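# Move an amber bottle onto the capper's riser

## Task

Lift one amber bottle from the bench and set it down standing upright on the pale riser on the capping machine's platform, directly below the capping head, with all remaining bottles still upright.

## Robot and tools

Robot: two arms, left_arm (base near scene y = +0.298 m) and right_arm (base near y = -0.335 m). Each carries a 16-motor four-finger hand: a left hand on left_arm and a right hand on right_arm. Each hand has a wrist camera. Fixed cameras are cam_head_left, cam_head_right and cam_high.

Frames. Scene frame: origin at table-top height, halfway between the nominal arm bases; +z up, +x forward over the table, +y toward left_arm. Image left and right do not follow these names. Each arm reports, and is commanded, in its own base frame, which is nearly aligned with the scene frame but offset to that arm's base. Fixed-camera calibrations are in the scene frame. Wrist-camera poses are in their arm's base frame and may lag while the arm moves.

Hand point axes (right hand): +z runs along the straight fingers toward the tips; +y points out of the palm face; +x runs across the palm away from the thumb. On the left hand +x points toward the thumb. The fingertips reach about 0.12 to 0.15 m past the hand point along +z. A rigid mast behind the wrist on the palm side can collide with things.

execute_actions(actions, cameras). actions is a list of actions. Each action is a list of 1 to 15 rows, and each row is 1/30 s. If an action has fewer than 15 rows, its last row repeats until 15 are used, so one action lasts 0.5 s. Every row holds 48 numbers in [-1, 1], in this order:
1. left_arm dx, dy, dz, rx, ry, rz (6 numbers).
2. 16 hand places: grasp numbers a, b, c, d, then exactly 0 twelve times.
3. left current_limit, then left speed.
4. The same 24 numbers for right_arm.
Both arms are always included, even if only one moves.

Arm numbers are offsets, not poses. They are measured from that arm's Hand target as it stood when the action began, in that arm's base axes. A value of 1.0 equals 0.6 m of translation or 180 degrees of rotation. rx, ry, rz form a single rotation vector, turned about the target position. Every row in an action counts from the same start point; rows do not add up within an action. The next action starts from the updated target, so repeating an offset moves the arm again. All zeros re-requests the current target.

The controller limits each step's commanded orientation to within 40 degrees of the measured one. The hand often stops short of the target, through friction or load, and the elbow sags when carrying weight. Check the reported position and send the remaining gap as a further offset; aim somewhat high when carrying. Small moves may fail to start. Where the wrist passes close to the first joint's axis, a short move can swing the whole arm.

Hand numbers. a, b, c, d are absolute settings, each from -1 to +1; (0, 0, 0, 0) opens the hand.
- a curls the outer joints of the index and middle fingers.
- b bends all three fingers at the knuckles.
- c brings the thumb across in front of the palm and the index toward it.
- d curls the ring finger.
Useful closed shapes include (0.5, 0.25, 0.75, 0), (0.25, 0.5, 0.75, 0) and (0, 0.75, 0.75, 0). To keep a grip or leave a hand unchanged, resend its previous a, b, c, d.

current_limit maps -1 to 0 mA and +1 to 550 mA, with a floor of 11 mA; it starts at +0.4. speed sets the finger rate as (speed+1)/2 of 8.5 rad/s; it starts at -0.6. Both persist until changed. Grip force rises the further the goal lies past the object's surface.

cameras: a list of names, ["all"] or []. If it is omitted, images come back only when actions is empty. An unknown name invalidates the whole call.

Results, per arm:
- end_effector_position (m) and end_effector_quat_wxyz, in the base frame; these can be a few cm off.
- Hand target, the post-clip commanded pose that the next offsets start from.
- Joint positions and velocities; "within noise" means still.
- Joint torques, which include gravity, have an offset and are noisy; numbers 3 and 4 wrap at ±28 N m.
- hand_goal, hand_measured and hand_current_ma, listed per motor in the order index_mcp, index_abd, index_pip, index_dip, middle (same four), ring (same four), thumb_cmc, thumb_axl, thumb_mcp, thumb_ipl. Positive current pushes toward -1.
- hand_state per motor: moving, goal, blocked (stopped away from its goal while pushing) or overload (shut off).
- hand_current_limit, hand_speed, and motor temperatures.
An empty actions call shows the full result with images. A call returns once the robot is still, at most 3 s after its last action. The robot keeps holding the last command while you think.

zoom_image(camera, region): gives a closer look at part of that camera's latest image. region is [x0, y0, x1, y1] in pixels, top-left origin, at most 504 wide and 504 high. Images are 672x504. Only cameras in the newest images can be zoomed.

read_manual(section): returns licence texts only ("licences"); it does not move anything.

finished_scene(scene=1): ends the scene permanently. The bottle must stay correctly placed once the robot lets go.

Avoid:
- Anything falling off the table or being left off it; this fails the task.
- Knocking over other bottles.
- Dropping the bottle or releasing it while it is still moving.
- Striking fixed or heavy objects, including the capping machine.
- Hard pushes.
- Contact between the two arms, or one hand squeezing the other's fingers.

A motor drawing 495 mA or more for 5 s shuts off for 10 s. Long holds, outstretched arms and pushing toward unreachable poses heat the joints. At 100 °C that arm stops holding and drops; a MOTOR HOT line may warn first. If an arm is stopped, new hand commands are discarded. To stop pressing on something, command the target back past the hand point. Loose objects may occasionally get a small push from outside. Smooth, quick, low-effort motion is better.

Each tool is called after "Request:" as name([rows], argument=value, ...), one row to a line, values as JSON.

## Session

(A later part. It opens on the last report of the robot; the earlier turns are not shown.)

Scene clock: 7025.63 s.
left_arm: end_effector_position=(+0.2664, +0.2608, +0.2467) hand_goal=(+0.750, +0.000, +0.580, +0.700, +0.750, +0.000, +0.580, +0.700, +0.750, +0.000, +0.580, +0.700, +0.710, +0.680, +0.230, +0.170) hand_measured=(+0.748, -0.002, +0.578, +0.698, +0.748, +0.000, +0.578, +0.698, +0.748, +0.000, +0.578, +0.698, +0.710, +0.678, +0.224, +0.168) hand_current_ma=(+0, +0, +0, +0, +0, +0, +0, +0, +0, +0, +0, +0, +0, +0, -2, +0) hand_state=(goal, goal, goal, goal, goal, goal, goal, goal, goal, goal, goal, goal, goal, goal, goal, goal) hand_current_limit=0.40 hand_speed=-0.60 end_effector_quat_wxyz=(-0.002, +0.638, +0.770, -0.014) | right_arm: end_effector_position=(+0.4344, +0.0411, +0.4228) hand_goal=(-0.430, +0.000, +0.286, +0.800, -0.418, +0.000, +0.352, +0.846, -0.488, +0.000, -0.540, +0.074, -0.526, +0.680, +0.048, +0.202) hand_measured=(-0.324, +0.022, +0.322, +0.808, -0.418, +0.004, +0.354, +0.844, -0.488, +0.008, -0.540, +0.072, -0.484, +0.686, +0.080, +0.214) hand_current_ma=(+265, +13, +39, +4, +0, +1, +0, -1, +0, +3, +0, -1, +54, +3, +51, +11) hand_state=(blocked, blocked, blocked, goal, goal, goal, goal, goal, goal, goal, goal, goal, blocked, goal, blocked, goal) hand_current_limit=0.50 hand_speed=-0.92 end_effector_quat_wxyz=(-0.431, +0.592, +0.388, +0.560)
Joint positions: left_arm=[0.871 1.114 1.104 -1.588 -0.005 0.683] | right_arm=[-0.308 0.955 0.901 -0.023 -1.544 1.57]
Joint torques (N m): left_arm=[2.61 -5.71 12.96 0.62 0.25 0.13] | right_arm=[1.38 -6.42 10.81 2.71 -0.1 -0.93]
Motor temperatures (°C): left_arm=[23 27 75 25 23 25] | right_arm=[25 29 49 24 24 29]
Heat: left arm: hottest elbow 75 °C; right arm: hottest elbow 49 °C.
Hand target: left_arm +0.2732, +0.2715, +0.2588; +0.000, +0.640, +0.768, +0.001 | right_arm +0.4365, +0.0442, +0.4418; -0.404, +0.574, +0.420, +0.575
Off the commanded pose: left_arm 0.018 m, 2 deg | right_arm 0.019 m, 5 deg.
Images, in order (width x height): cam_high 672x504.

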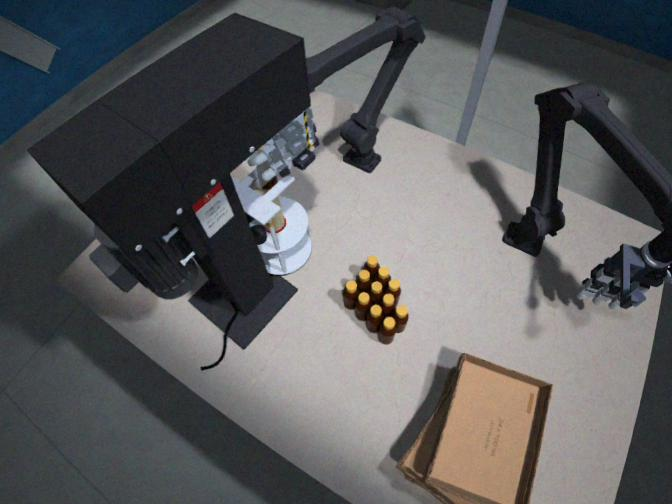

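Request:
execute_actions([
  [[0,0,0,0,0,0,0,0,0,0,0,0,0,0,0,0,0,0,0,0,0,0,0.4,-0.6,0.01,0.003,-0.0133,0,0,0.002,0.05,0.74,0.73,0.7,0,0,0,0,0,0,0,0,0,0,0,0,0.5,-0.92]],
], cameras=["cam_high","cam_right_wrist"])

Request:
zoom_image(camera="cam_high", region=[240, 130, 320, 210])

Request:
zoom_image(camera="cam_right_wrist", region=[400, 60, 672, 330])

Scene clock: 7056.60 s.
left_arm: end_effector_position=(+0.2664, +0.2608, +0.2467) hand_goal=(+0.750, +0.000, +0.580, +0.700, +0.750, +0.000, +0.580, +0.700, +0.750, +0.000, +0.580, +0.700, +0.710, +0.680, +0.230, +0.170) hand_measured=(+0.748, -0.002, +0.578, +0.698, +0.748, +0.000, +0.578, +0.698, +0.748, +0.000, +0.578, +0.698, +0.710, +0.678, +0.224, +0.168) hand_current_ma=(+0, +0, +0, +0, +0, +0, +0, +0, +0, +0, +0, +0, +0, +0, -2, +0) hand_state=(goal, goal, goal, goal, goal, goal, goal, goal, goal, goal, goal, goal, goal, goal, goal, goal) hand_current_limit=0.40 hand_speed=-0.60 end_effector_quat_wxyz=(-0.002, +0.638, +0.770, -0.014) | right_arm: end_effector_position=(+0.4400, +0.0425, +0.4160) hand_goal=(-0.430, +0.000, +0.286, +0.800, -0.418, +0.000, +0.352, +0.846, -0.488, +0.000, -0.540, +0.074, -0.526, +0.680, +0.048, +0.202) hand_measured=(-0.324, +0.022, +0.322, +0.808, -0.418, +0.004, +0.354, +0.844, -0.488, +0.008, -0.540, +0.072, -0.484, +0.686, +0.080, +0.214) hand_current_ma=(+265, +13, +39, +4, +0, +1, +0, -1, +0, +3, +0, -1, +54, +3, +51, +11) hand_state=(blocked, blocked, blocked, goal, goal, goal, goal, goal, goal, goal, goal, goal, blocked, goal, blocked, goal) hand_current_limit=0.50 hand_speed=-0.92 end_effector_quat_wxyz=(-0.431, +0.591, +0.391, +0.560)
Joint positions: left_arm=[0.871 1.114 1.104 -1.588 -0.005 0.683] | right_arm=[-0.299 0.973 0.896 -0.02 -1.539 1.546]
Joint torques (N m): left_arm=[2.61 -5.77 12.94 0.61 0.25 0.13] | right_arm=[1.67 -6.59 10.84 2.69 -0.15 -0.92]
Motor temperatures (°C): left_arm=[23 27 76 25 23 25] | right_arm=[25 29 49 24 24 29]
Heat: left arm: hottest elbow 76 °C; right arm: hottest elbow 49 °C.
Hand target: left_arm +0.2732, +0.2715, +0.2588; +0.000, +0.640, +0.768, +0.001 | right_arm +0.4425, +0.0459, +0.4338; -0.406, +0.573, +0.421, +0.574
Off the commanded pose: left_arm 0.018 m, 2 deg | right_arm 0.018 m, 5 deg.
camera_calibration:
cam_right_wrist: T_world_to_cam=[[0.581686, -0.159026, -0.797717, 0.118714], [-0.746265, -0.494511, -0.445586, 0.492234], [-0.32362, 0.854499, -0.406326, 0.398959], [0, 0, 0, 1]] pos_world=[0.427394, -0.0786158, 0.47614]
Images, in order (width x height): cam_high 672x504, cam_right_wrist 672x504.

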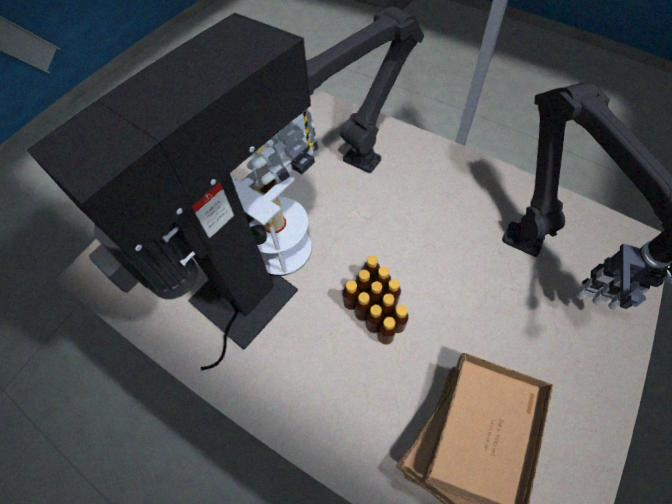

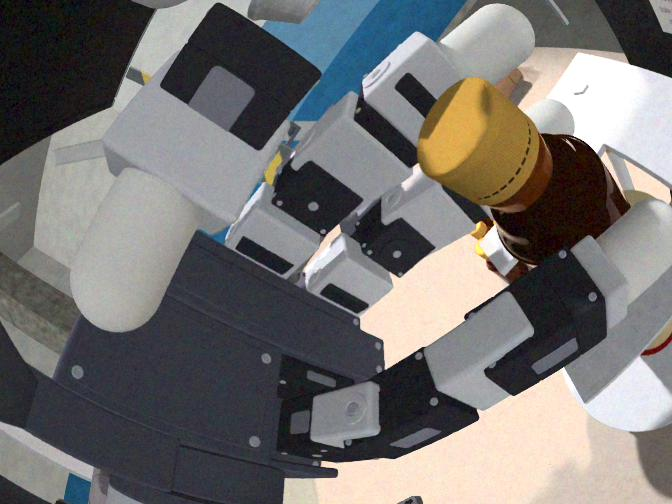

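Scaled by 6.300 from the camera's 672x504 image, which has a finer 960x720 frame.

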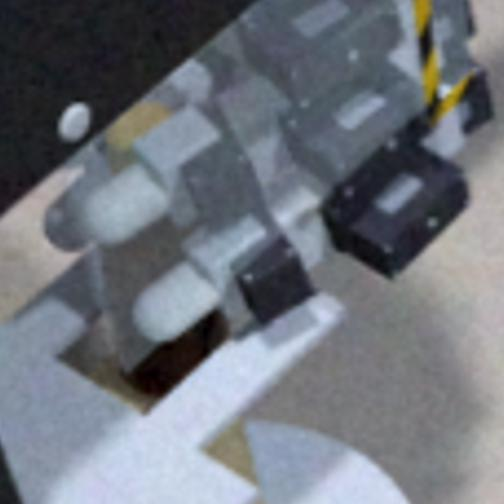

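Scaled by 1.853 from the camera's 672x504 image, which has a finer 960x720 frame.

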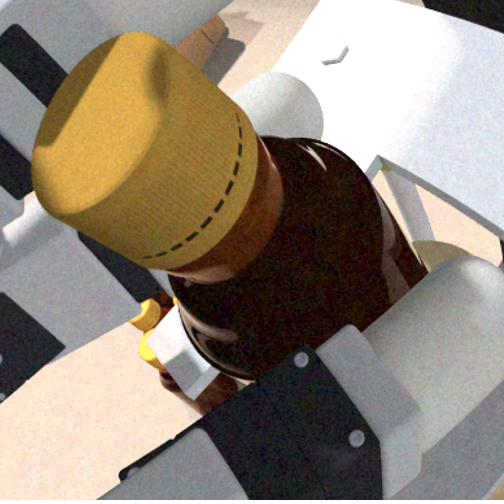

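Request:
zoom_image(camera="cam_high", region=[246, 160, 290, 204])

Scaled by 11.455 from the camera's 672x504 image, which has a finer 960x720 frame.

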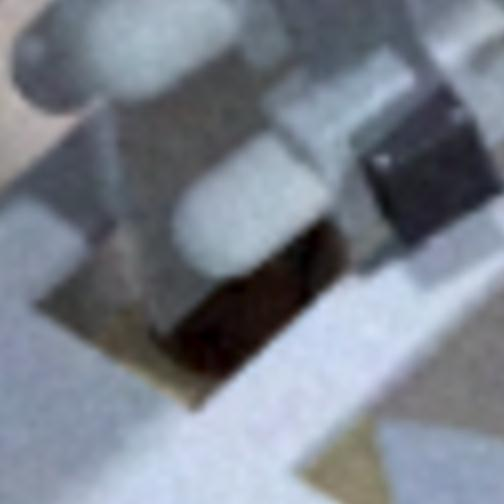

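Request:
execute_actions([
  [[0,0,0,0,0,0,0,0,0,0,0,0,0,0,0,0,0,0,0,0,0,0,0.4,-0.6,0.005,0,0,-0.0062,-0.0184,0.0033,0.05,0.74,0.73,0.7,0,0,0,0,0,0,0,0,0,0,0,0,0.5,-0.92]],
  [[0,0,0,0,0,0,0,0,0,0,0,0,0,0,0,0,0,0,0,0,0,0,0.4,-0.6,0.005,0,0,-0.0062,-0.0184,0.0033,0.05,0.74,0.73,0.7,0,0,0,0,0,0,0,0,0,0,0,0,0.5,-0.92]],
], cameras=["cam_high","cam_right_wrist","cam_head_right"])

Request:
zoom_image(camera="cam_high", region=[240, 140, 304, 204])

Request:
zoom_image(camera="cam_right_wrist", region=[400, 60, 672, 330])

Request:
zoom_image(camera="cam_head_right", region=[395, 120, 495, 220])

Scene clock: 7153.77 s.
left_arm: end_effector_position=(+0.2664, +0.2608, +0.2467) hand_goal=(+0.750, +0.000, +0.580, +0.700, +0.750, +0.000, +0.580, +0.700, +0.750, +0.000, +0.580, +0.700, +0.710, +0.680, +0.230, +0.170) hand_measured=(+0.748, -0.002, +0.578, +0.698, +0.748, +0.000, +0.578, +0.698, +0.748, +0.000, +0.578, +0.698, +0.710, +0.678, +0.224, +0.168) hand_current_ma=(+0, +0, +0, +0, +0, +0, +0, +0, +0, +0, +0, +0, +0, +0, -2, +0) hand_state=(goal, goal, goal, goal, goal, goal, goal, goal, goal, goal, goal, goal, goal, goal, goal, goal) hand_current_limit=0.40 hand_speed=-0.60 end_effector_quat_wxyz=(-0.002, +0.638, +0.770, -0.014) | right_arm: end_effector_position=(+0.4466, +0.0419, +0.4157) hand_goal=(-0.430, +0.000, +0.286, +0.800, -0.418, +0.000, +0.352, +0.846, -0.488, +0.000, -0.540, +0.074, -0.526, +0.680, +0.048, +0.202) hand_measured=(-0.324, +0.022, +0.322, +0.808, -0.418, +0.004, +0.354, +0.844, -0.488, +0.008, -0.540, +0.072, -0.484, +0.686, +0.080, +0.214) hand_current_ma=(+265, +13, +39, +4, +0, +1, +0, -1, +0, +3, +0, -1, +54, +3, +51, +11) hand_state=(blocked, blocked, blocked, goal, goal, goal, goal, goal, goal, goal, goal, goal, blocked, goal, blocked, goal) hand_current_limit=0.50 hand_speed=-0.92 end_effector_quat_wxyz=(-0.403, +0.563, +0.428, +0.581)
Joint positions: left_arm=[0.871 1.114 1.104 -1.588 -0.005 0.683] | right_arm=[-0.299 0.995 0.877 0.044 -1.556 1.454]
Joint torques (N m): left_arm=[2.61 -5.77 12.96 0.62 0.25 0.13] | right_arm=[1.38 -6.77 10.58 2.91 -0.26 -0.97]
Motor temperatures (°C): left_arm=[23 27 76 25 23 25] | right_arm=[25 29 48 24 24 29]
Heat: left arm: hottest elbow 76 °C; right arm: hottest elbow 48 °C.
Hand target: left_arm +0.2732, +0.2715, +0.2588; +0.000, +0.640, +0.768, +0.001 | right_arm +0.4484, +0.0460, +0.4339; -0.376, +0.542, +0.461, +0.593
Off the commanded pose: left_arm 0.018 m, 2 deg | right_arm 0.019 m, 6 deg.
camera_calibration:
cam_right_wrist: T_world_to_cam=[[0.668287, -0.175183, -0.722983, 0.0455212], [-0.685341, -0.522959, -0.506776, 0.496209], [-0.289311, 0.834161, -0.469547, 0.413241], [0, 0, 0, 1]] pos_world=[0.429206, -0.0772384, 0.478414]
Images, in order (width x height): cam_head_right 672x504, cam_high 672x504, cam_right_wrist 672x504.

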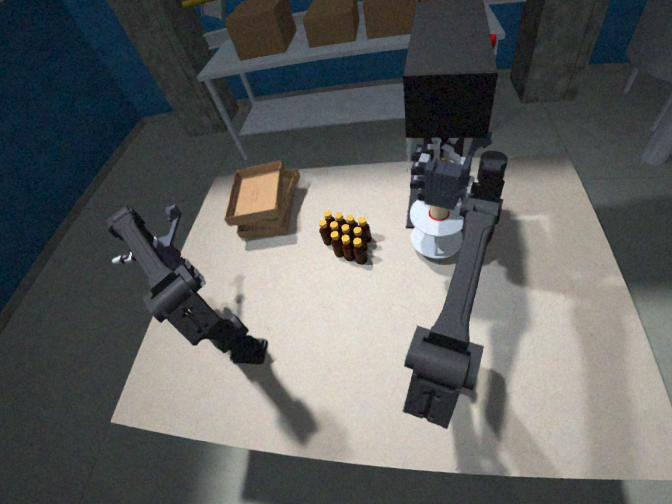

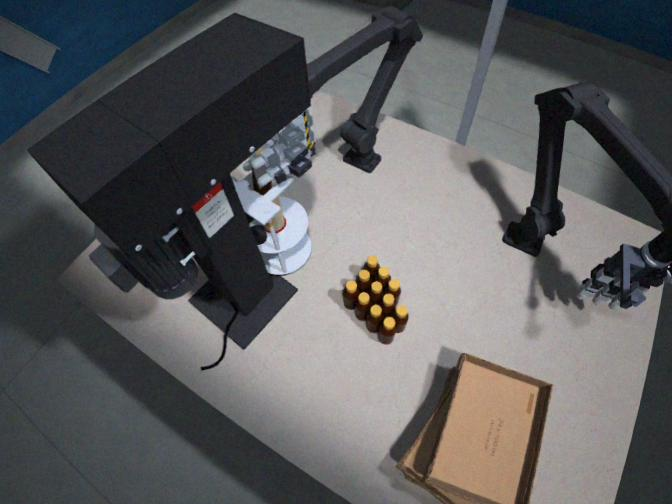

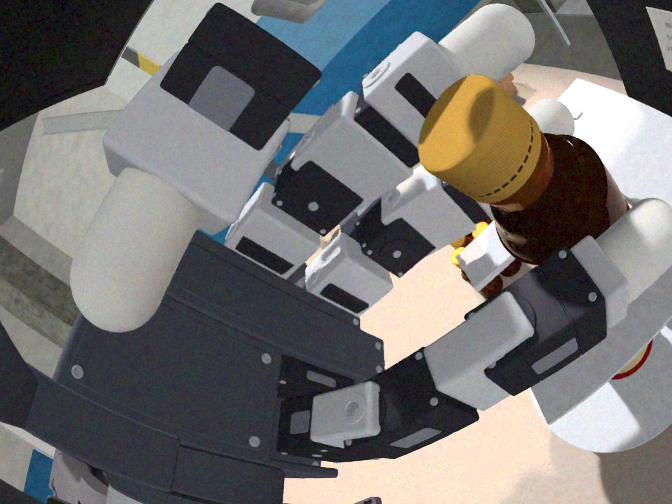

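Scaled by 7.875 from the camera's 672x504 image, which has a finer 960x720 frame.

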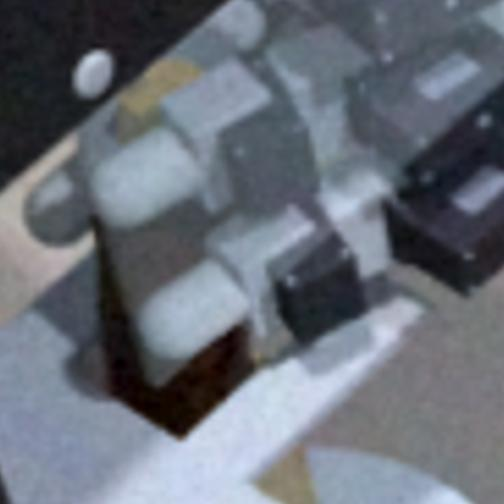

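Scaled by 1.853 from the camera's 672x504 image, which has a finer 960x720 frame.

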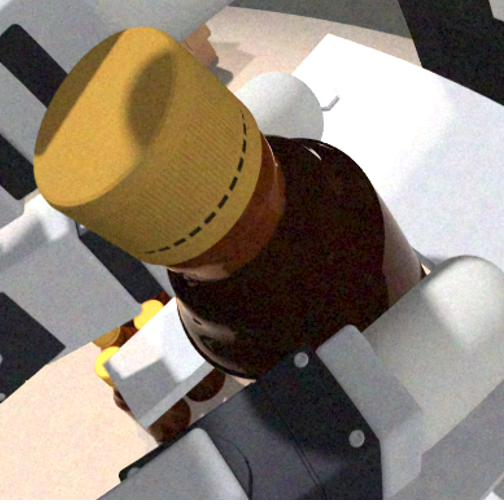

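Scaled by 5.040 from the camera's 672x504 image, which has a finer 960x720 frame.

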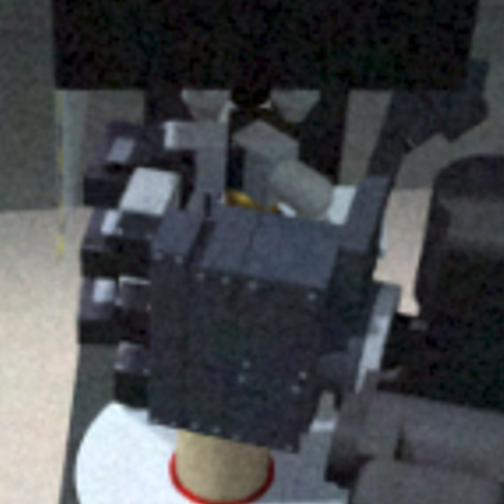

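Request:
execute_actions([
  [[0,0,0,0,0,0,0,0,0,0,0,0,0,0,0,0,0,0,0,0,0,0,0.4,-0.6,0.006,0.007,-0.005,0,0,0.002,0.05,0.74,0.73,0.7,0,0,0,0,0,0,0,0,0,0,0,0,0.5,-0.92]],
], cameras=["cam_high"])

Request:
zoom_image(camera="cam_high", region=[240, 140, 304, 204])

Scene clock: 7200.83 s.
left_arm: end_effector_position=(+0.2664, +0.2608, +0.2467) hand_goal=(+0.750, +0.000, +0.580, +0.700, +0.750, +0.000, +0.580, +0.700, +0.750, +0.000, +0.580, +0.700, +0.710, +0.680, +0.230, +0.170) hand_measured=(+0.748, -0.002, +0.578, +0.698, +0.748, +0.000, +0.578, +0.698, +0.748, +0.000, +0.578, +0.698, +0.710, +0.678, +0.224, +0.168) hand_current_ma=(+0, +0, +0, +0, +0, +0, +0, +0, +0, +0, +0, +0, +0, +0, -2, +0) hand_state=(goal, goal, goal, goal, goal, goal, goal, goal, goal, goal, goal, goal, goal, goal, goal, goal) hand_current_limit=0.40 hand_speed=-0.60 end_effector_quat_wxyz=(-0.002, +0.638, +0.770, -0.014) | right_arm: end_effector_position=(+0.4497, +0.0469, +0.4125) hand_goal=(-0.430, +0.000, +0.286, +0.800, -0.418, +0.000, +0.352, +0.846, -0.488, +0.000, -0.540, +0.074, -0.526, +0.680, +0.048, +0.202) hand_measured=(-0.324, +0.022, +0.322, +0.808, -0.418, +0.004, +0.354, +0.844, -0.488, +0.008, -0.540, +0.072, -0.484, +0.686, +0.080, +0.214) hand_current_ma=(+265, +13, +39, +4, +0, +1, +0, -1, +0, +3, +0, -1, +54, +3, +51, +11) hand_state=(blocked, blocked, blocked, goal, goal, goal, goal, goal, goal, goal, goal, goal, blocked, goal, blocked, goal) hand_current_limit=0.50 hand_speed=-0.92 end_effector_quat_wxyz=(-0.405, +0.561, +0.432, +0.579)
Joint positions: left_arm=[0.871 1.114 1.104 -1.588 -0.005 0.683] | right_arm=[-0.285 1.006 0.877 0.045 -1.552 1.442]
Joint torques (N m): left_arm=[2.61 -5.71 12.96 0.61 0.25 0.13] | right_arm=[1.44 -6.83 10.71 2.77 -0.12 -0.94]
Motor temperatures (°C): left_arm=[23 27 76 25 23 25] | right_arm=[25 29 47 24 24 29]
Heat: left arm: hottest elbow 76 °C; right arm: hottest elbow 47 °C.
Hand target: left_arm +0.2732, +0.2715, +0.2588; +0.000, +0.640, +0.768, +0.001 | right_arm +0.4520, +0.0502, +0.4309; -0.378, +0.541, +0.463, +0.592
Off the commanded pose: left_arm 0.018 m, 2 deg | right_arm 0.019 m, 5 deg.
Images, in order (width x height): cam_high 672x504.

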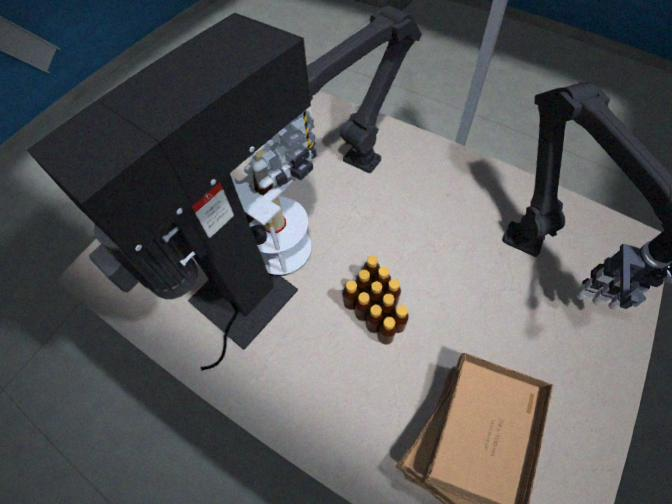

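Scaled by 7.875 from the camera's 672x504 image, which has a finer 960x720 frame.

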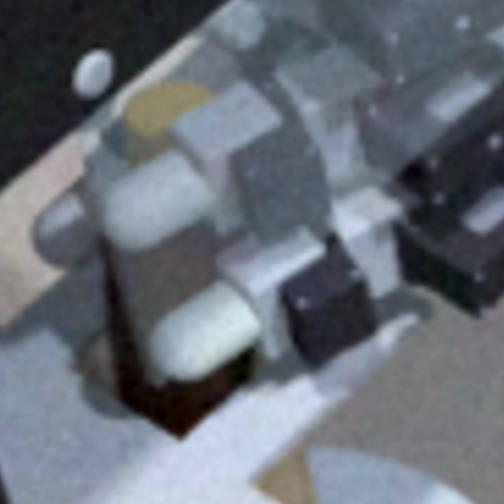

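Request:
execute_actions([
  [[0,0,0,0,0,0,0,0,0,0,0,0,0,0,0,0,0,0,0,0,0,0,0.4,-0.6,0,-0.002,-0.01,0,0,0,0.05,0.74,0.73,0.7,0,0,0,0,0,0,0,0,0,0,0,0,0.5,-0.92]],
], cameras=["cam_right_wrist"])

Request:
zoom_image(camera="cam_right_wrist", region=[400, 60, 672, 330])

Scene clock: 7212.73 s.
left_arm: end_effector_position=(+0.2664, +0.2608, +0.2467) hand_goal=(+0.750, +0.000, +0.580, +0.700, +0.750, +0.000, +0.580, +0.700, +0.750, +0.000, +0.580, +0.700, +0.710, +0.680, +0.230, +0.170) hand_measured=(+0.748, -0.002, +0.578, +0.698, +0.748, +0.000, +0.578, +0.698, +0.748, +0.000, +0.578, +0.698, +0.710, +0.678, +0.224, +0.168) hand_current_ma=(+0, +0, +0, +0, +0, +0, +0, +0, +0, +0, +0, +0, +0, +0, -2, +0) hand_state=(goal, goal, goal, goal, goal, goal, goal, goal, goal, goal, goal, goal, goal, goal, goal, goal) hand_current_limit=0.40 hand_speed=-0.60 end_effector_quat_wxyz=(-0.002, +0.638, +0.770, -0.014) | right_arm: end_effector_position=(+0.4497, +0.0469, +0.4108) hand_goal=(-0.430, +0.000, +0.286, +0.800, -0.418, +0.000, +0.352, +0.846, -0.488, +0.000, -0.540, +0.074, -0.526, +0.680, +0.048, +0.202) hand_measured=(-0.324, +0.020, +0.322, +0.808, -0.418, +0.004, +0.354, +0.844, -0.488, +0.008, -0.540, +0.072, -0.484, +0.686, +0.080, +0.214) hand_current_ma=(+265, +13, +39, +4, +0, +1, +0, -1, +0, +3, +0, -1, +54, +3, +51, +11) hand_state=(blocked, blocked, blocked, goal, goal, goal, goal, goal, goal, goal, goal, goal, blocked, goal, blocked, goal) hand_current_limit=0.50 hand_speed=-0.92 end_effector_quat_wxyz=(-0.401, +0.557, +0.436, +0.582)
Joint positions: left_arm=[0.871 1.114 1.104 -1.588 -0.005 0.683] | right_arm=[-0.285 1.006 0.871 0.047 -1.552 1.422]
Joint torques (N m): left_arm=[2.55 -5.77 12.96 0.61 0.25 0.13] | right_arm=[1.14 -6.71 10.43 2.63 -0.23 -0.9]
Motor temperatures (°C): left_arm=[23 27 76 25 23 25] | right_arm=[25 29 47 24 24 29]
Heat: left arm: hottest elbow 76 °C; right arm: hottest elbow 47 °C.
Hand target: left_arm +0.2732, +0.2715, +0.2588; +0.000, +0.640, +0.768, +0.001 | right_arm +0.4521, +0.0490, +0.4249; -0.378, +0.541, +0.463, +0.592
Off the commanded pose: left_arm 0.018 m, 2 deg | right_arm 0.014 m, 5 deg.
camera_calibration:
cam_right_wrist: T_world_to_cam=[[0.681786, -0.172072, -0.711027, 0.0296659], [-0.671398, -0.533147, -0.514762, 0.495977], [-0.290506, 0.828339, -0.47902, 0.412491], [0, 0, 0, 1]] pos_world=[0.432603, -0.0721497, 0.473995]
Images, in order (width x height): cam_right_wrist 672x504.

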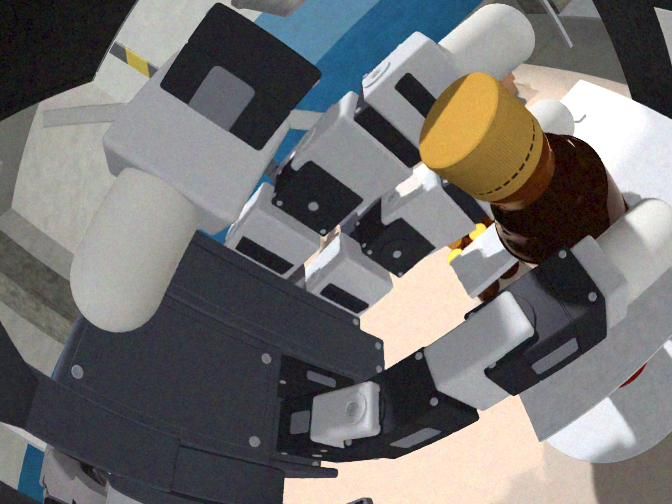

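Scaled by 1.853 from the camera's 672x504 image, which has a finer 960x720 frame.

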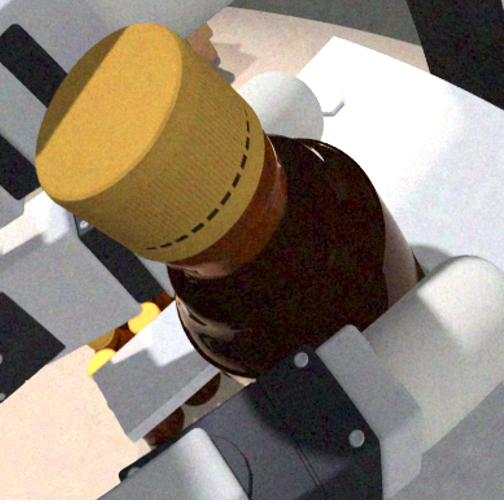

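Request:
execute_actions([
  [[0,0,0,0,0,0,0,0,0,0,0,0,0,0,0,0,0,0,0,0,0,0,0.4,-0.6,0,0,-0.01,0,0,0,0.05,0.74,0.73,0.7,0,0,0,0,0,0,0,0,0,0,0,0,0.5,-0.92]],
], cameras=["cam_high"])

Request:
zoom_image(camera="cam_high", region=[240, 140, 304, 204])

Scene clock: 7220.40 s.
left_arm: end_effector_position=(+0.2664, +0.2608, +0.2467) hand_goal=(+0.750, +0.000, +0.580, +0.700, +0.750, +0.000, +0.580, +0.700, +0.750, +0.000, +0.580, +0.700, +0.710, +0.680, +0.230, +0.170) hand_measured=(+0.748, -0.002, +0.578, +0.698, +0.748, +0.000, +0.578, +0.698, +0.748, +0.000, +0.578, +0.698, +0.710, +0.678, +0.224, +0.168) hand_current_ma=(+0, +0, +0, +0, +0, +0, +0, +0, +0, +0, +0, +0, +0, +0, -2, +0) hand_state=(goal, goal, goal, goal, goal, goal, goal, goal, goal, goal, goal, goal, goal, goal, goal, goal) hand_current_limit=0.40 hand_speed=-0.60 end_effector_quat_wxyz=(-0.002, +0.638, +0.770, -0.014) | right_arm: end_effector_position=(+0.4498, +0.0469, +0.4096) hand_goal=(-0.430, +0.000, +0.286, +0.800, -0.418, +0.000, +0.352, +0.846, -0.488, +0.000, -0.540, +0.074, -0.526, +0.680, +0.048, +0.202) hand_measured=(-0.324, +0.020, +0.322, +0.808, -0.418, +0.004, +0.354, +0.844, -0.488, +0.008, -0.540, +0.072, -0.484, +0.686, +0.080, +0.214) hand_current_ma=(+265, +13, +39, +4, +0, +1, +0, -1, +0, +3, +0, -1, +54, +3, +51, +11) hand_state=(blocked, blocked, blocked, goal, goal, goal, goal, goal, goal, goal, goal, goal, blocked, goal, blocked, goal) hand_current_limit=0.50 hand_speed=-0.92 end_effector_quat_wxyz=(-0.394, +0.553, +0.442, +0.586)
Joint positions: left_arm=[0.871 1.114 1.104 -1.588 -0.005 0.683] | right_arm=[-0.285 1.007 0.864 0.048 -1.552 1.394]
Joint torques (N m): left_arm=[2.55 -5.71 12.94 0.61 0.25 0.13] | right_arm=[1.08 -6.3 10.07 2.26 -0.24 -0.81]
Motor temperatures (°C): left_arm=[23 27 76 25 23 25] | right_arm=[25 29 46 24 24 29]
Heat: left arm: hottest elbow 76 °C; right arm: hottest elbow 46 °C.
Hand target: left_arm +0.2732, +0.2715, +0.2588; +0.000, +0.640, +0.768, +0.001 | right_arm +0.4521, +0.0490, +0.4189; -0.378, +0.541, +0.463, +0.592
Off the commanded pose: left_arm 0.018 m, 2 deg | right_arm 0.010 m, 3 deg.
Images, in order (width x height): cam_high 672x504.

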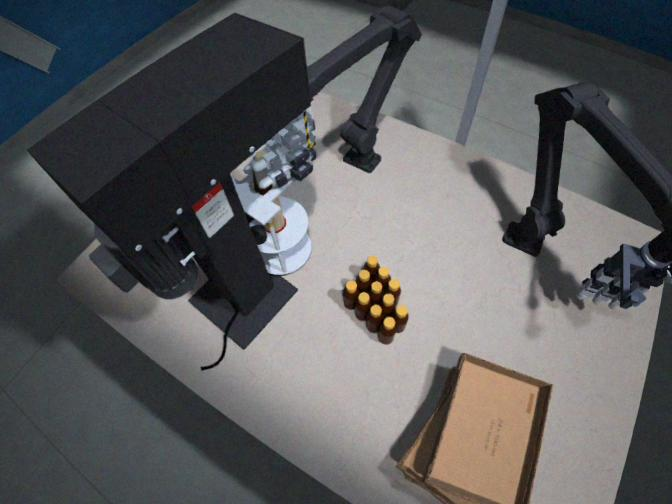

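Scaled by 7.875 from the camera's 672x504 image, which has a finer 960x720 frame.

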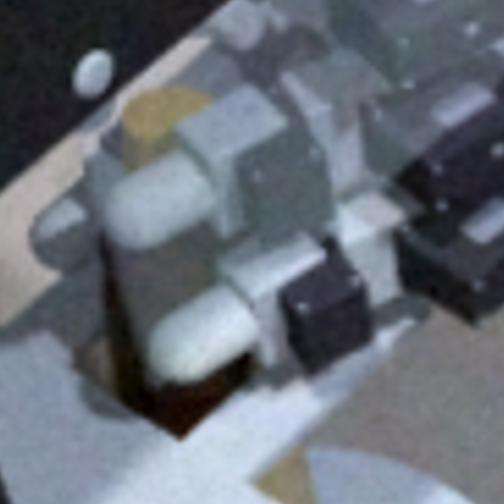

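Request:
execute_actions([
  [[0,0,0,0,0,0,0,0,0,0,0,0,0,0,0,0,0,0,0,0,0,0,0.4,-0.6,0.01,-0.002,-0.01,0,0,0.001,0.05,0.74,0.73,0.7,0,0,0,0,0,0,0,0,0,0,0,0,0.5,-0.92]],
], cameras=["cam_high","cam_right_wrist"])

Request:
zoom_image(camera="cam_high", region=[240, 140, 304, 204])

Request:
zoom_image(camera="cam_right_wrist", region=[400, 60, 672, 330])

Scene clock: 7237.50 s.
left_arm: end_effector_position=(+0.2664, +0.2608, +0.2467) hand_goal=(+0.750, +0.000, +0.580, +0.700, +0.750, +0.000, +0.580, +0.700, +0.750, +0.000, +0.580, +0.700, +0.710, +0.680, +0.230, +0.170) hand_measured=(+0.748, -0.002, +0.578, +0.698, +0.748, +0.000, +0.578, +0.698, +0.748, +0.000, +0.578, +0.698, +0.710, +0.678, +0.224, +0.168) hand_current_ma=(+0, +0, +0, +0, +0, +0, +0, +0, +0, +0, +0, +0, +0, +0, -2, +0) hand_state=(goal, goal, goal, goal, goal, goal, goal, goal, goal, goal, goal, goal, goal, goal, goal, goal) hand_current_limit=0.40 hand_speed=-0.60 end_effector_quat_wxyz=(-0.002, +0.638, +0.770, -0.014) | right_arm: end_effector_position=(+0.4552, +0.0454, +0.4053) hand_goal=(-0.430, +0.000, +0.286, +0.800, -0.418, +0.000, +0.352, +0.846, -0.488, +0.000, -0.540, +0.074, -0.526, +0.680, +0.048, +0.202) hand_measured=(-0.324, +0.008, +0.322, +0.808, -0.416, +0.004, +0.354, +0.844, -0.488, +0.008, -0.540, +0.072, -0.494, +0.686, +0.080, +0.214) hand_current_ma=(+265, +3, +39, +4, +0, +1, +0, +0, +0, +3, +0, -1, +34, +3, +51, +11) hand_state=(blocked, goal, blocked, goal, goal, goal, goal, goal, goal, goal, goal, goal, blocked, goal, blocked, goal) hand_current_limit=0.50 hand_speed=-0.92 end_effector_quat_wxyz=(-0.389, +0.549, +0.447, +0.589)
Joint positions: left_arm=[0.871 1.114 1.104 -1.588 -0.005 0.683] | right_arm=[-0.285 1.025 0.864 0.051 -1.553 1.36]
Joint torques (N m): left_arm=[2.55 -5.77 12.94 0.62 0.25 0.14] | right_arm=[1.2 -6.48 10.4 1.96 -0.3 -0.75]
Motor temperatures (°C): left_arm=[23 27 76 25 23 25] | right_arm=[25 29 46 24 24 29]
Heat: left arm: hottest elbow 76 °C; right arm: hottest elbow 46 °C.
Hand target: left_arm +0.2732, +0.2715, +0.2588; +0.000, +0.640, +0.768, +0.001 | right_arm +0.4581, +0.0478, +0.4127; -0.379, +0.540, +0.463, +0.592
Off the commanded pose: left_arm 0.018 m, 2 deg | right_arm 0.009 m, 2 deg.
camera_calibration:
cam_right_wrist: T_world_to_cam=[[0.707745, -0.179744, -0.68322, -0.00100595], [-0.651534, -0.53996, -0.532866, 0.494605], [-0.273132, 0.822274, -0.499264, 0.413172], [0, 0, 0, 1]] pos_world=[0.435814, -0.0728544, 0.469153]
Images, in order (width x height): cam_high 672x504, cam_right_wrist 672x504.

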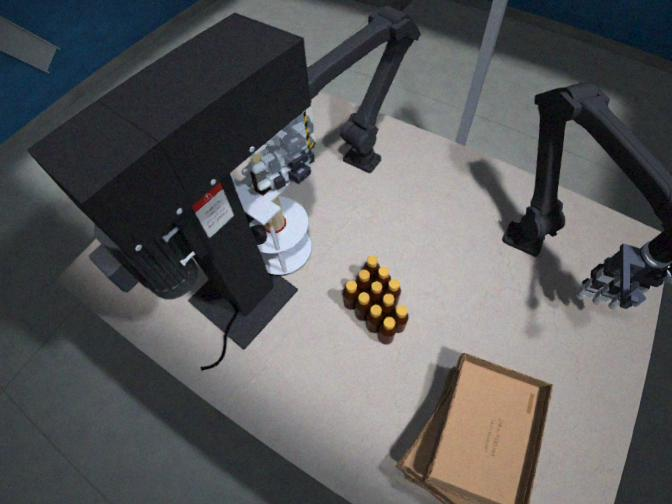

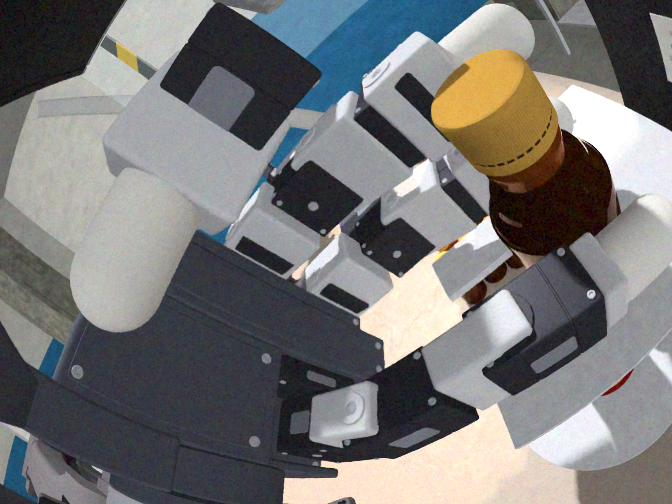

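Scaled by 7.875 from the camera's 672x504 image, which has a finer 960x720 frame.

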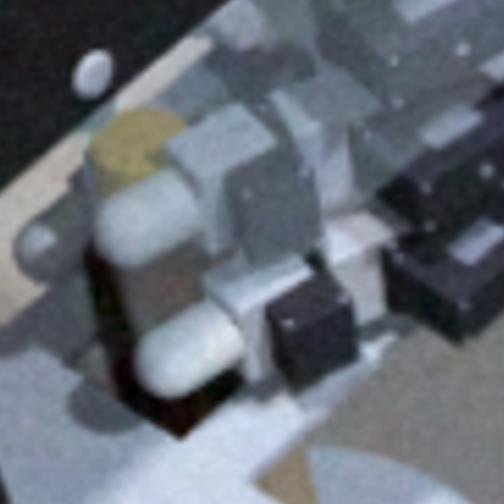

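Scaled by 1.853 from the camera's 672x504 image, which has a finer 960x720 frame.

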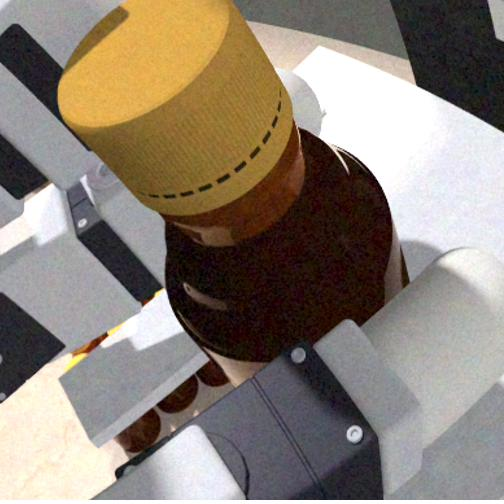

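Request:
execute_actions([
  [[0,0,0,0,0,0,0,0,0,0,0,0,0,0,0,0,0,0,0,0,0,0,0.4,-0.6,0.004,-0.002,-0.01,0,0,0,0.05,0.74,0.73,0.7,0,0,0,0,0,0,0,0,0,0,0,0,0.5,-0.92]],
], cameras=["cam_high","cam_right_wrist"])

Request:
zoom_image(camera="cam_high", region=[240, 140, 304, 204])

Request:
zoom_image(camera="cam_right_wrist", region=[400, 20, 672, 290])

Scene clock: 7253.47 s.
left_arm: end_effector_position=(+0.2664, +0.2608, +0.2467) hand_goal=(+0.750, +0.000, +0.580, +0.700, +0.750, +0.000, +0.580, +0.700, +0.750, +0.000, +0.580, +0.700, +0.710, +0.680, +0.230, +0.170) hand_measured=(+0.748, -0.002, +0.578, +0.698, +0.748, +0.000, +0.578, +0.698, +0.748, +0.000, +0.578, +0.698, +0.710, +0.678, +0.224, +0.168) hand_current_ma=(+0, +0, +0, +0, +0, +0, +0, +0, +0, +0, +0, +0, +0, +0, -2, +0) hand_state=(goal, goal, goal, goal, goal, goal, goal, goal, goal, goal, goal, goal, goal, goal, goal, goal) hand_current_limit=0.40 hand_speed=-0.60 end_effector_quat_wxyz=(-0.002, +0.638, +0.770, -0.014) | right_arm: end_effector_position=(+0.4577, +0.0448, +0.4037) hand_goal=(-0.430, +0.000, +0.286, +0.800, -0.418, +0.000, +0.352, +0.846, -0.488, +0.000, -0.540, +0.074, -0.526, +0.680, +0.048, +0.202) hand_measured=(-0.324, +0.008, +0.322, +0.808, -0.414, +0.004, +0.354, +0.844, -0.488, +0.008, -0.540, +0.072, -0.494, +0.686, +0.080, +0.214) hand_current_ma=(+265, +3, +39, +4, +1, +1, +0, +0, +0, +3, +0, -1, +34, +3, +51, +11) hand_state=(blocked, goal, blocked, goal, goal, goal, goal, goal, goal, goal, goal, goal, blocked, goal, blocked, goal) hand_current_limit=0.50 hand_speed=-0.92 end_effector_quat_wxyz=(-0.386, +0.545, +0.452, +0.592)
Joint positions: left_arm=[0.871 1.114 1.104 -1.588 -0.005 0.683] | right_arm=[-0.285 1.034 0.864 0.051 -1.554 1.337]
Joint torques (N m): left_arm=[2.55 -5.77 12.96 0.61 0.25 0.13] | right_arm=[1.14 -6.12 9.92 1.81 -0.3 -0.7]
Motor temperatures (°C): left_arm=[23 27 76 25 23 25] | right_arm=[25 29 45 24 24 29]
Heat: left arm: hottest elbow 76 °C; right arm: hottest elbow 45 °C.
Hand target: left_arm +0.2732, +0.2715, +0.2588; +0.000, +0.640, +0.768, +0.001 | right_arm +0.4605, +0.0466, +0.4067; -0.379, +0.540, +0.463, +0.592
Off the commanded pose: left_arm 0.018 m, 2 deg | right_arm 0.005 m, 2 deg.
camera_calibration:
cam_right_wrist: T_world_to_cam=[[0.717423, -0.181556, -0.672564, -0.0126739], [-0.643266, -0.543256, -0.539521, 0.494061], [-0.267421, 0.819702, -0.506533, 0.414002], [0, 0, 0, 1]] pos_world=[0.437618, -0.0732573, 0.467738]
Images, in order (width x height): cam_high 672x504, cam_right_wrist 672x504.

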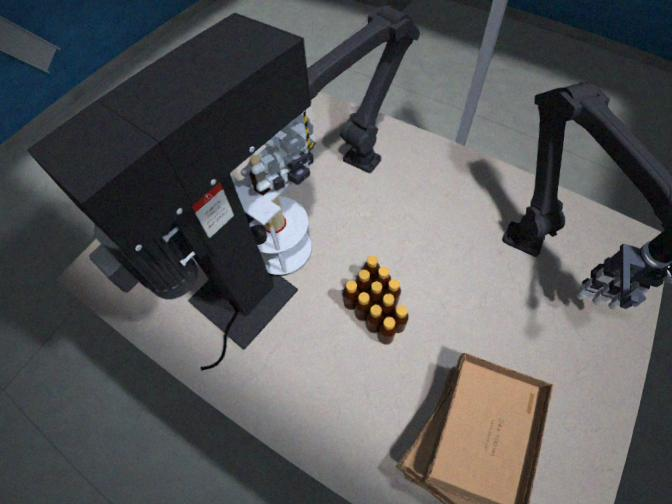

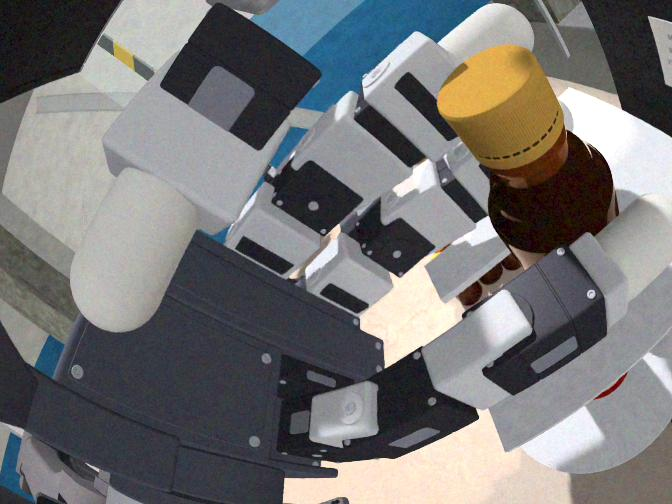

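Scaled by 7.875 from the camera's 672x504 image, which has a finer 960x720 frame.

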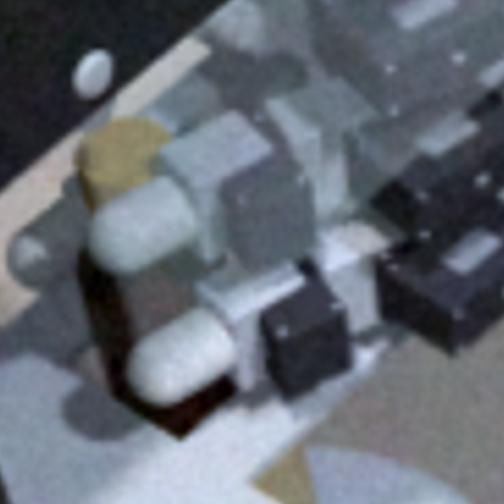

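Scaled by 1.853 from the camera's 672x504 image, which has a finer 960x720 frame.

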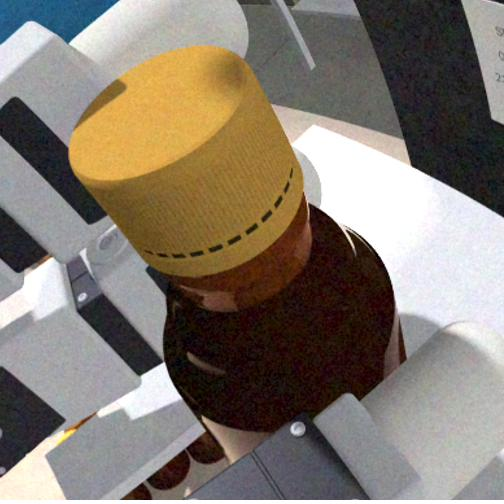

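Request:
execute_actions([
  [[0,0,0,0,0,0,0,0,0,0,0,0,0,0,0,0,0,0,0,0,0,0,0.4,-0.6,0.002,-0.001,-0.01,0,0,0,0.05,0.74,0.73,0.7,0,0,0,0,0,0,0,0,0,0,0,0,0.5,-0.92]],
], cameras=["cam_high","cam_right_wrist"])

Request:
zoom_image(camera="cam_high", region=[240, 140, 304, 204])

Request:
zoom_image(camera="cam_right_wrist", region=[400, 20, 672, 290])

Scene clock: 7280.73 s.
left_arm: end_effector_position=(+0.2664, +0.2608, +0.2467) hand_goal=(+0.750, +0.000, +0.580, +0.700, +0.750, +0.000, +0.580, +0.700, +0.750, +0.000, +0.580, +0.700, +0.710, +0.680, +0.230, +0.170) hand_measured=(+0.748, -0.002, +0.578, +0.698, +0.748, +0.000, +0.578, +0.698, +0.748, +0.000, +0.578, +0.698, +0.710, +0.678, +0.224, +0.168) hand_current_ma=(+0, +0, +0, +0, +0, +0, +0, +0, +0, +0, +0, +0, +0, +0, -2, +0) hand_state=(goal, goal, goal, goal, goal, goal, goal, goal, goal, goal, goal, goal, goal, goal, goal, goal) hand_current_limit=0.40 hand_speed=-0.60 end_effector_quat_wxyz=(-0.002, +0.638, +0.770, -0.014) | right_arm: end_effector_position=(+0.4587, +0.0447, +0.4023) hand_goal=(-0.430, +0.000, +0.286, +0.800, -0.418, +0.000, +0.352, +0.846, -0.488, +0.000, -0.540, +0.074, -0.526, +0.680, +0.048, +0.202) hand_measured=(-0.324, +0.008, +0.322, +0.808, -0.412, +0.004, +0.354, +0.846, -0.488, +0.008, -0.540, +0.072, -0.496, +0.686, +0.080, +0.214) hand_current_ma=(+265, +3, +39, +4, +3, +1, +0, +0, +0, +3, +0, -1, +29, +3, +51, +11) hand_state=(blocked, goal, blocked, goal, goal, goal, goal, goal, goal, goal, goal, goal, blocked, goal, blocked, goal) hand_current_limit=0.50 hand_speed=-0.92 end_effector_quat_wxyz=(-0.382, +0.541, +0.456, +0.594)
Joint positions: left_arm=[0.871 1.114 1.104 -1.588 -0.005 0.683] | right_arm=[-0.285 1.039 0.861 0.051 -1.556 1.315]
Joint torques (N m): left_arm=[2.55 -5.71 12.94 0.61 0.25 0.13] | right_arm=[1.44 -6.12 9.43 1.74 -0.26 -0.65]
Motor temperatures (°C): left_arm=[23 27 76 25 23 25] | right_arm=[25 29 45 24 24 28]
Heat: left arm: hottest elbow 76 °C; right arm: hottest elbow 45 °C.
Hand target: left_arm +0.2732, +0.2715, +0.2588; +0.000, +0.640, +0.768, +0.001 | right_arm +0.4617, +0.0460, +0.4008; -0.379, +0.540, +0.464, +0.592
Off the commanded pose: left_arm 0.018 m, 2 deg | right_arm 0.004 m, 1 deg.
camera_calibration:
cam_right_wrist: T_world_to_cam=[[0.727191, -0.183302, -0.661509, -0.0231888], [-0.63468, -0.546646, -0.546223, 0.492828], [-0.261487, 0.817055, -0.513854, 0.414062], [0, 0, 0, 1]] pos_world=[0.437922, -0.0731603, 0.466622]
Images, in order (width x height): cam_high 672x504, cam_right_wrist 672x504.

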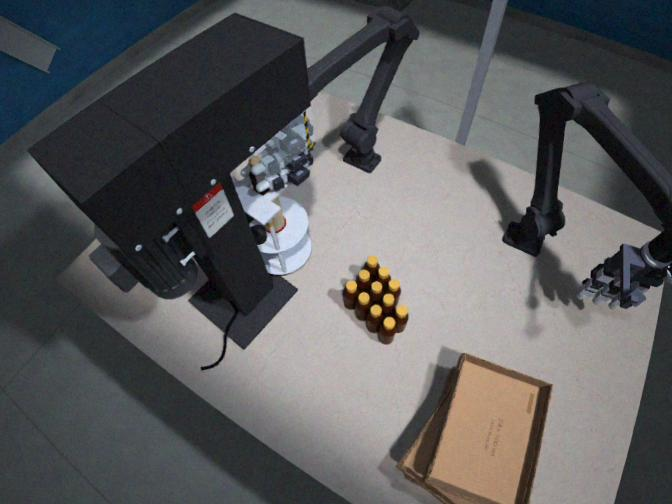

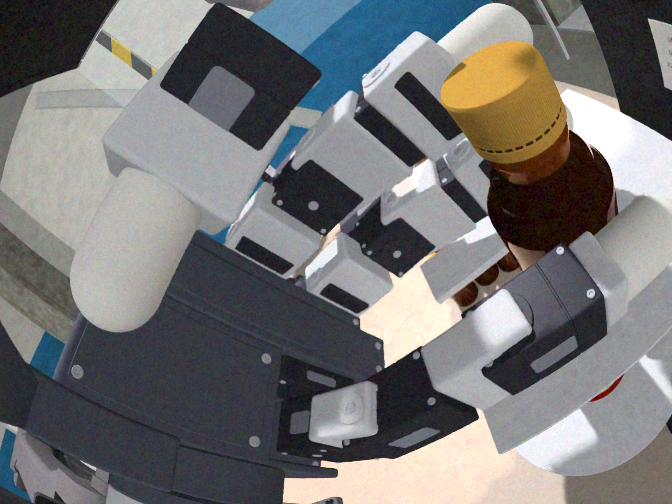

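Scaled by 7.875 from the camera's 672x504 image, which has a finer 960x720 frame.

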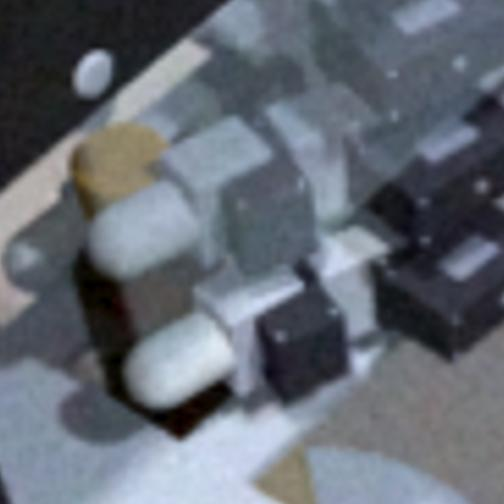

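Scaled by 1.853 from the camera's 672x504 image, which has a finer 960x720 frame.

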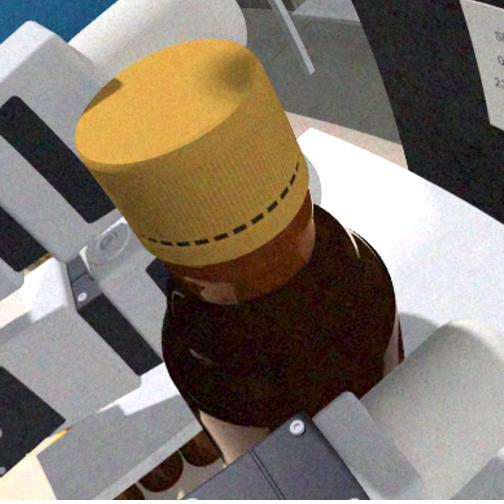

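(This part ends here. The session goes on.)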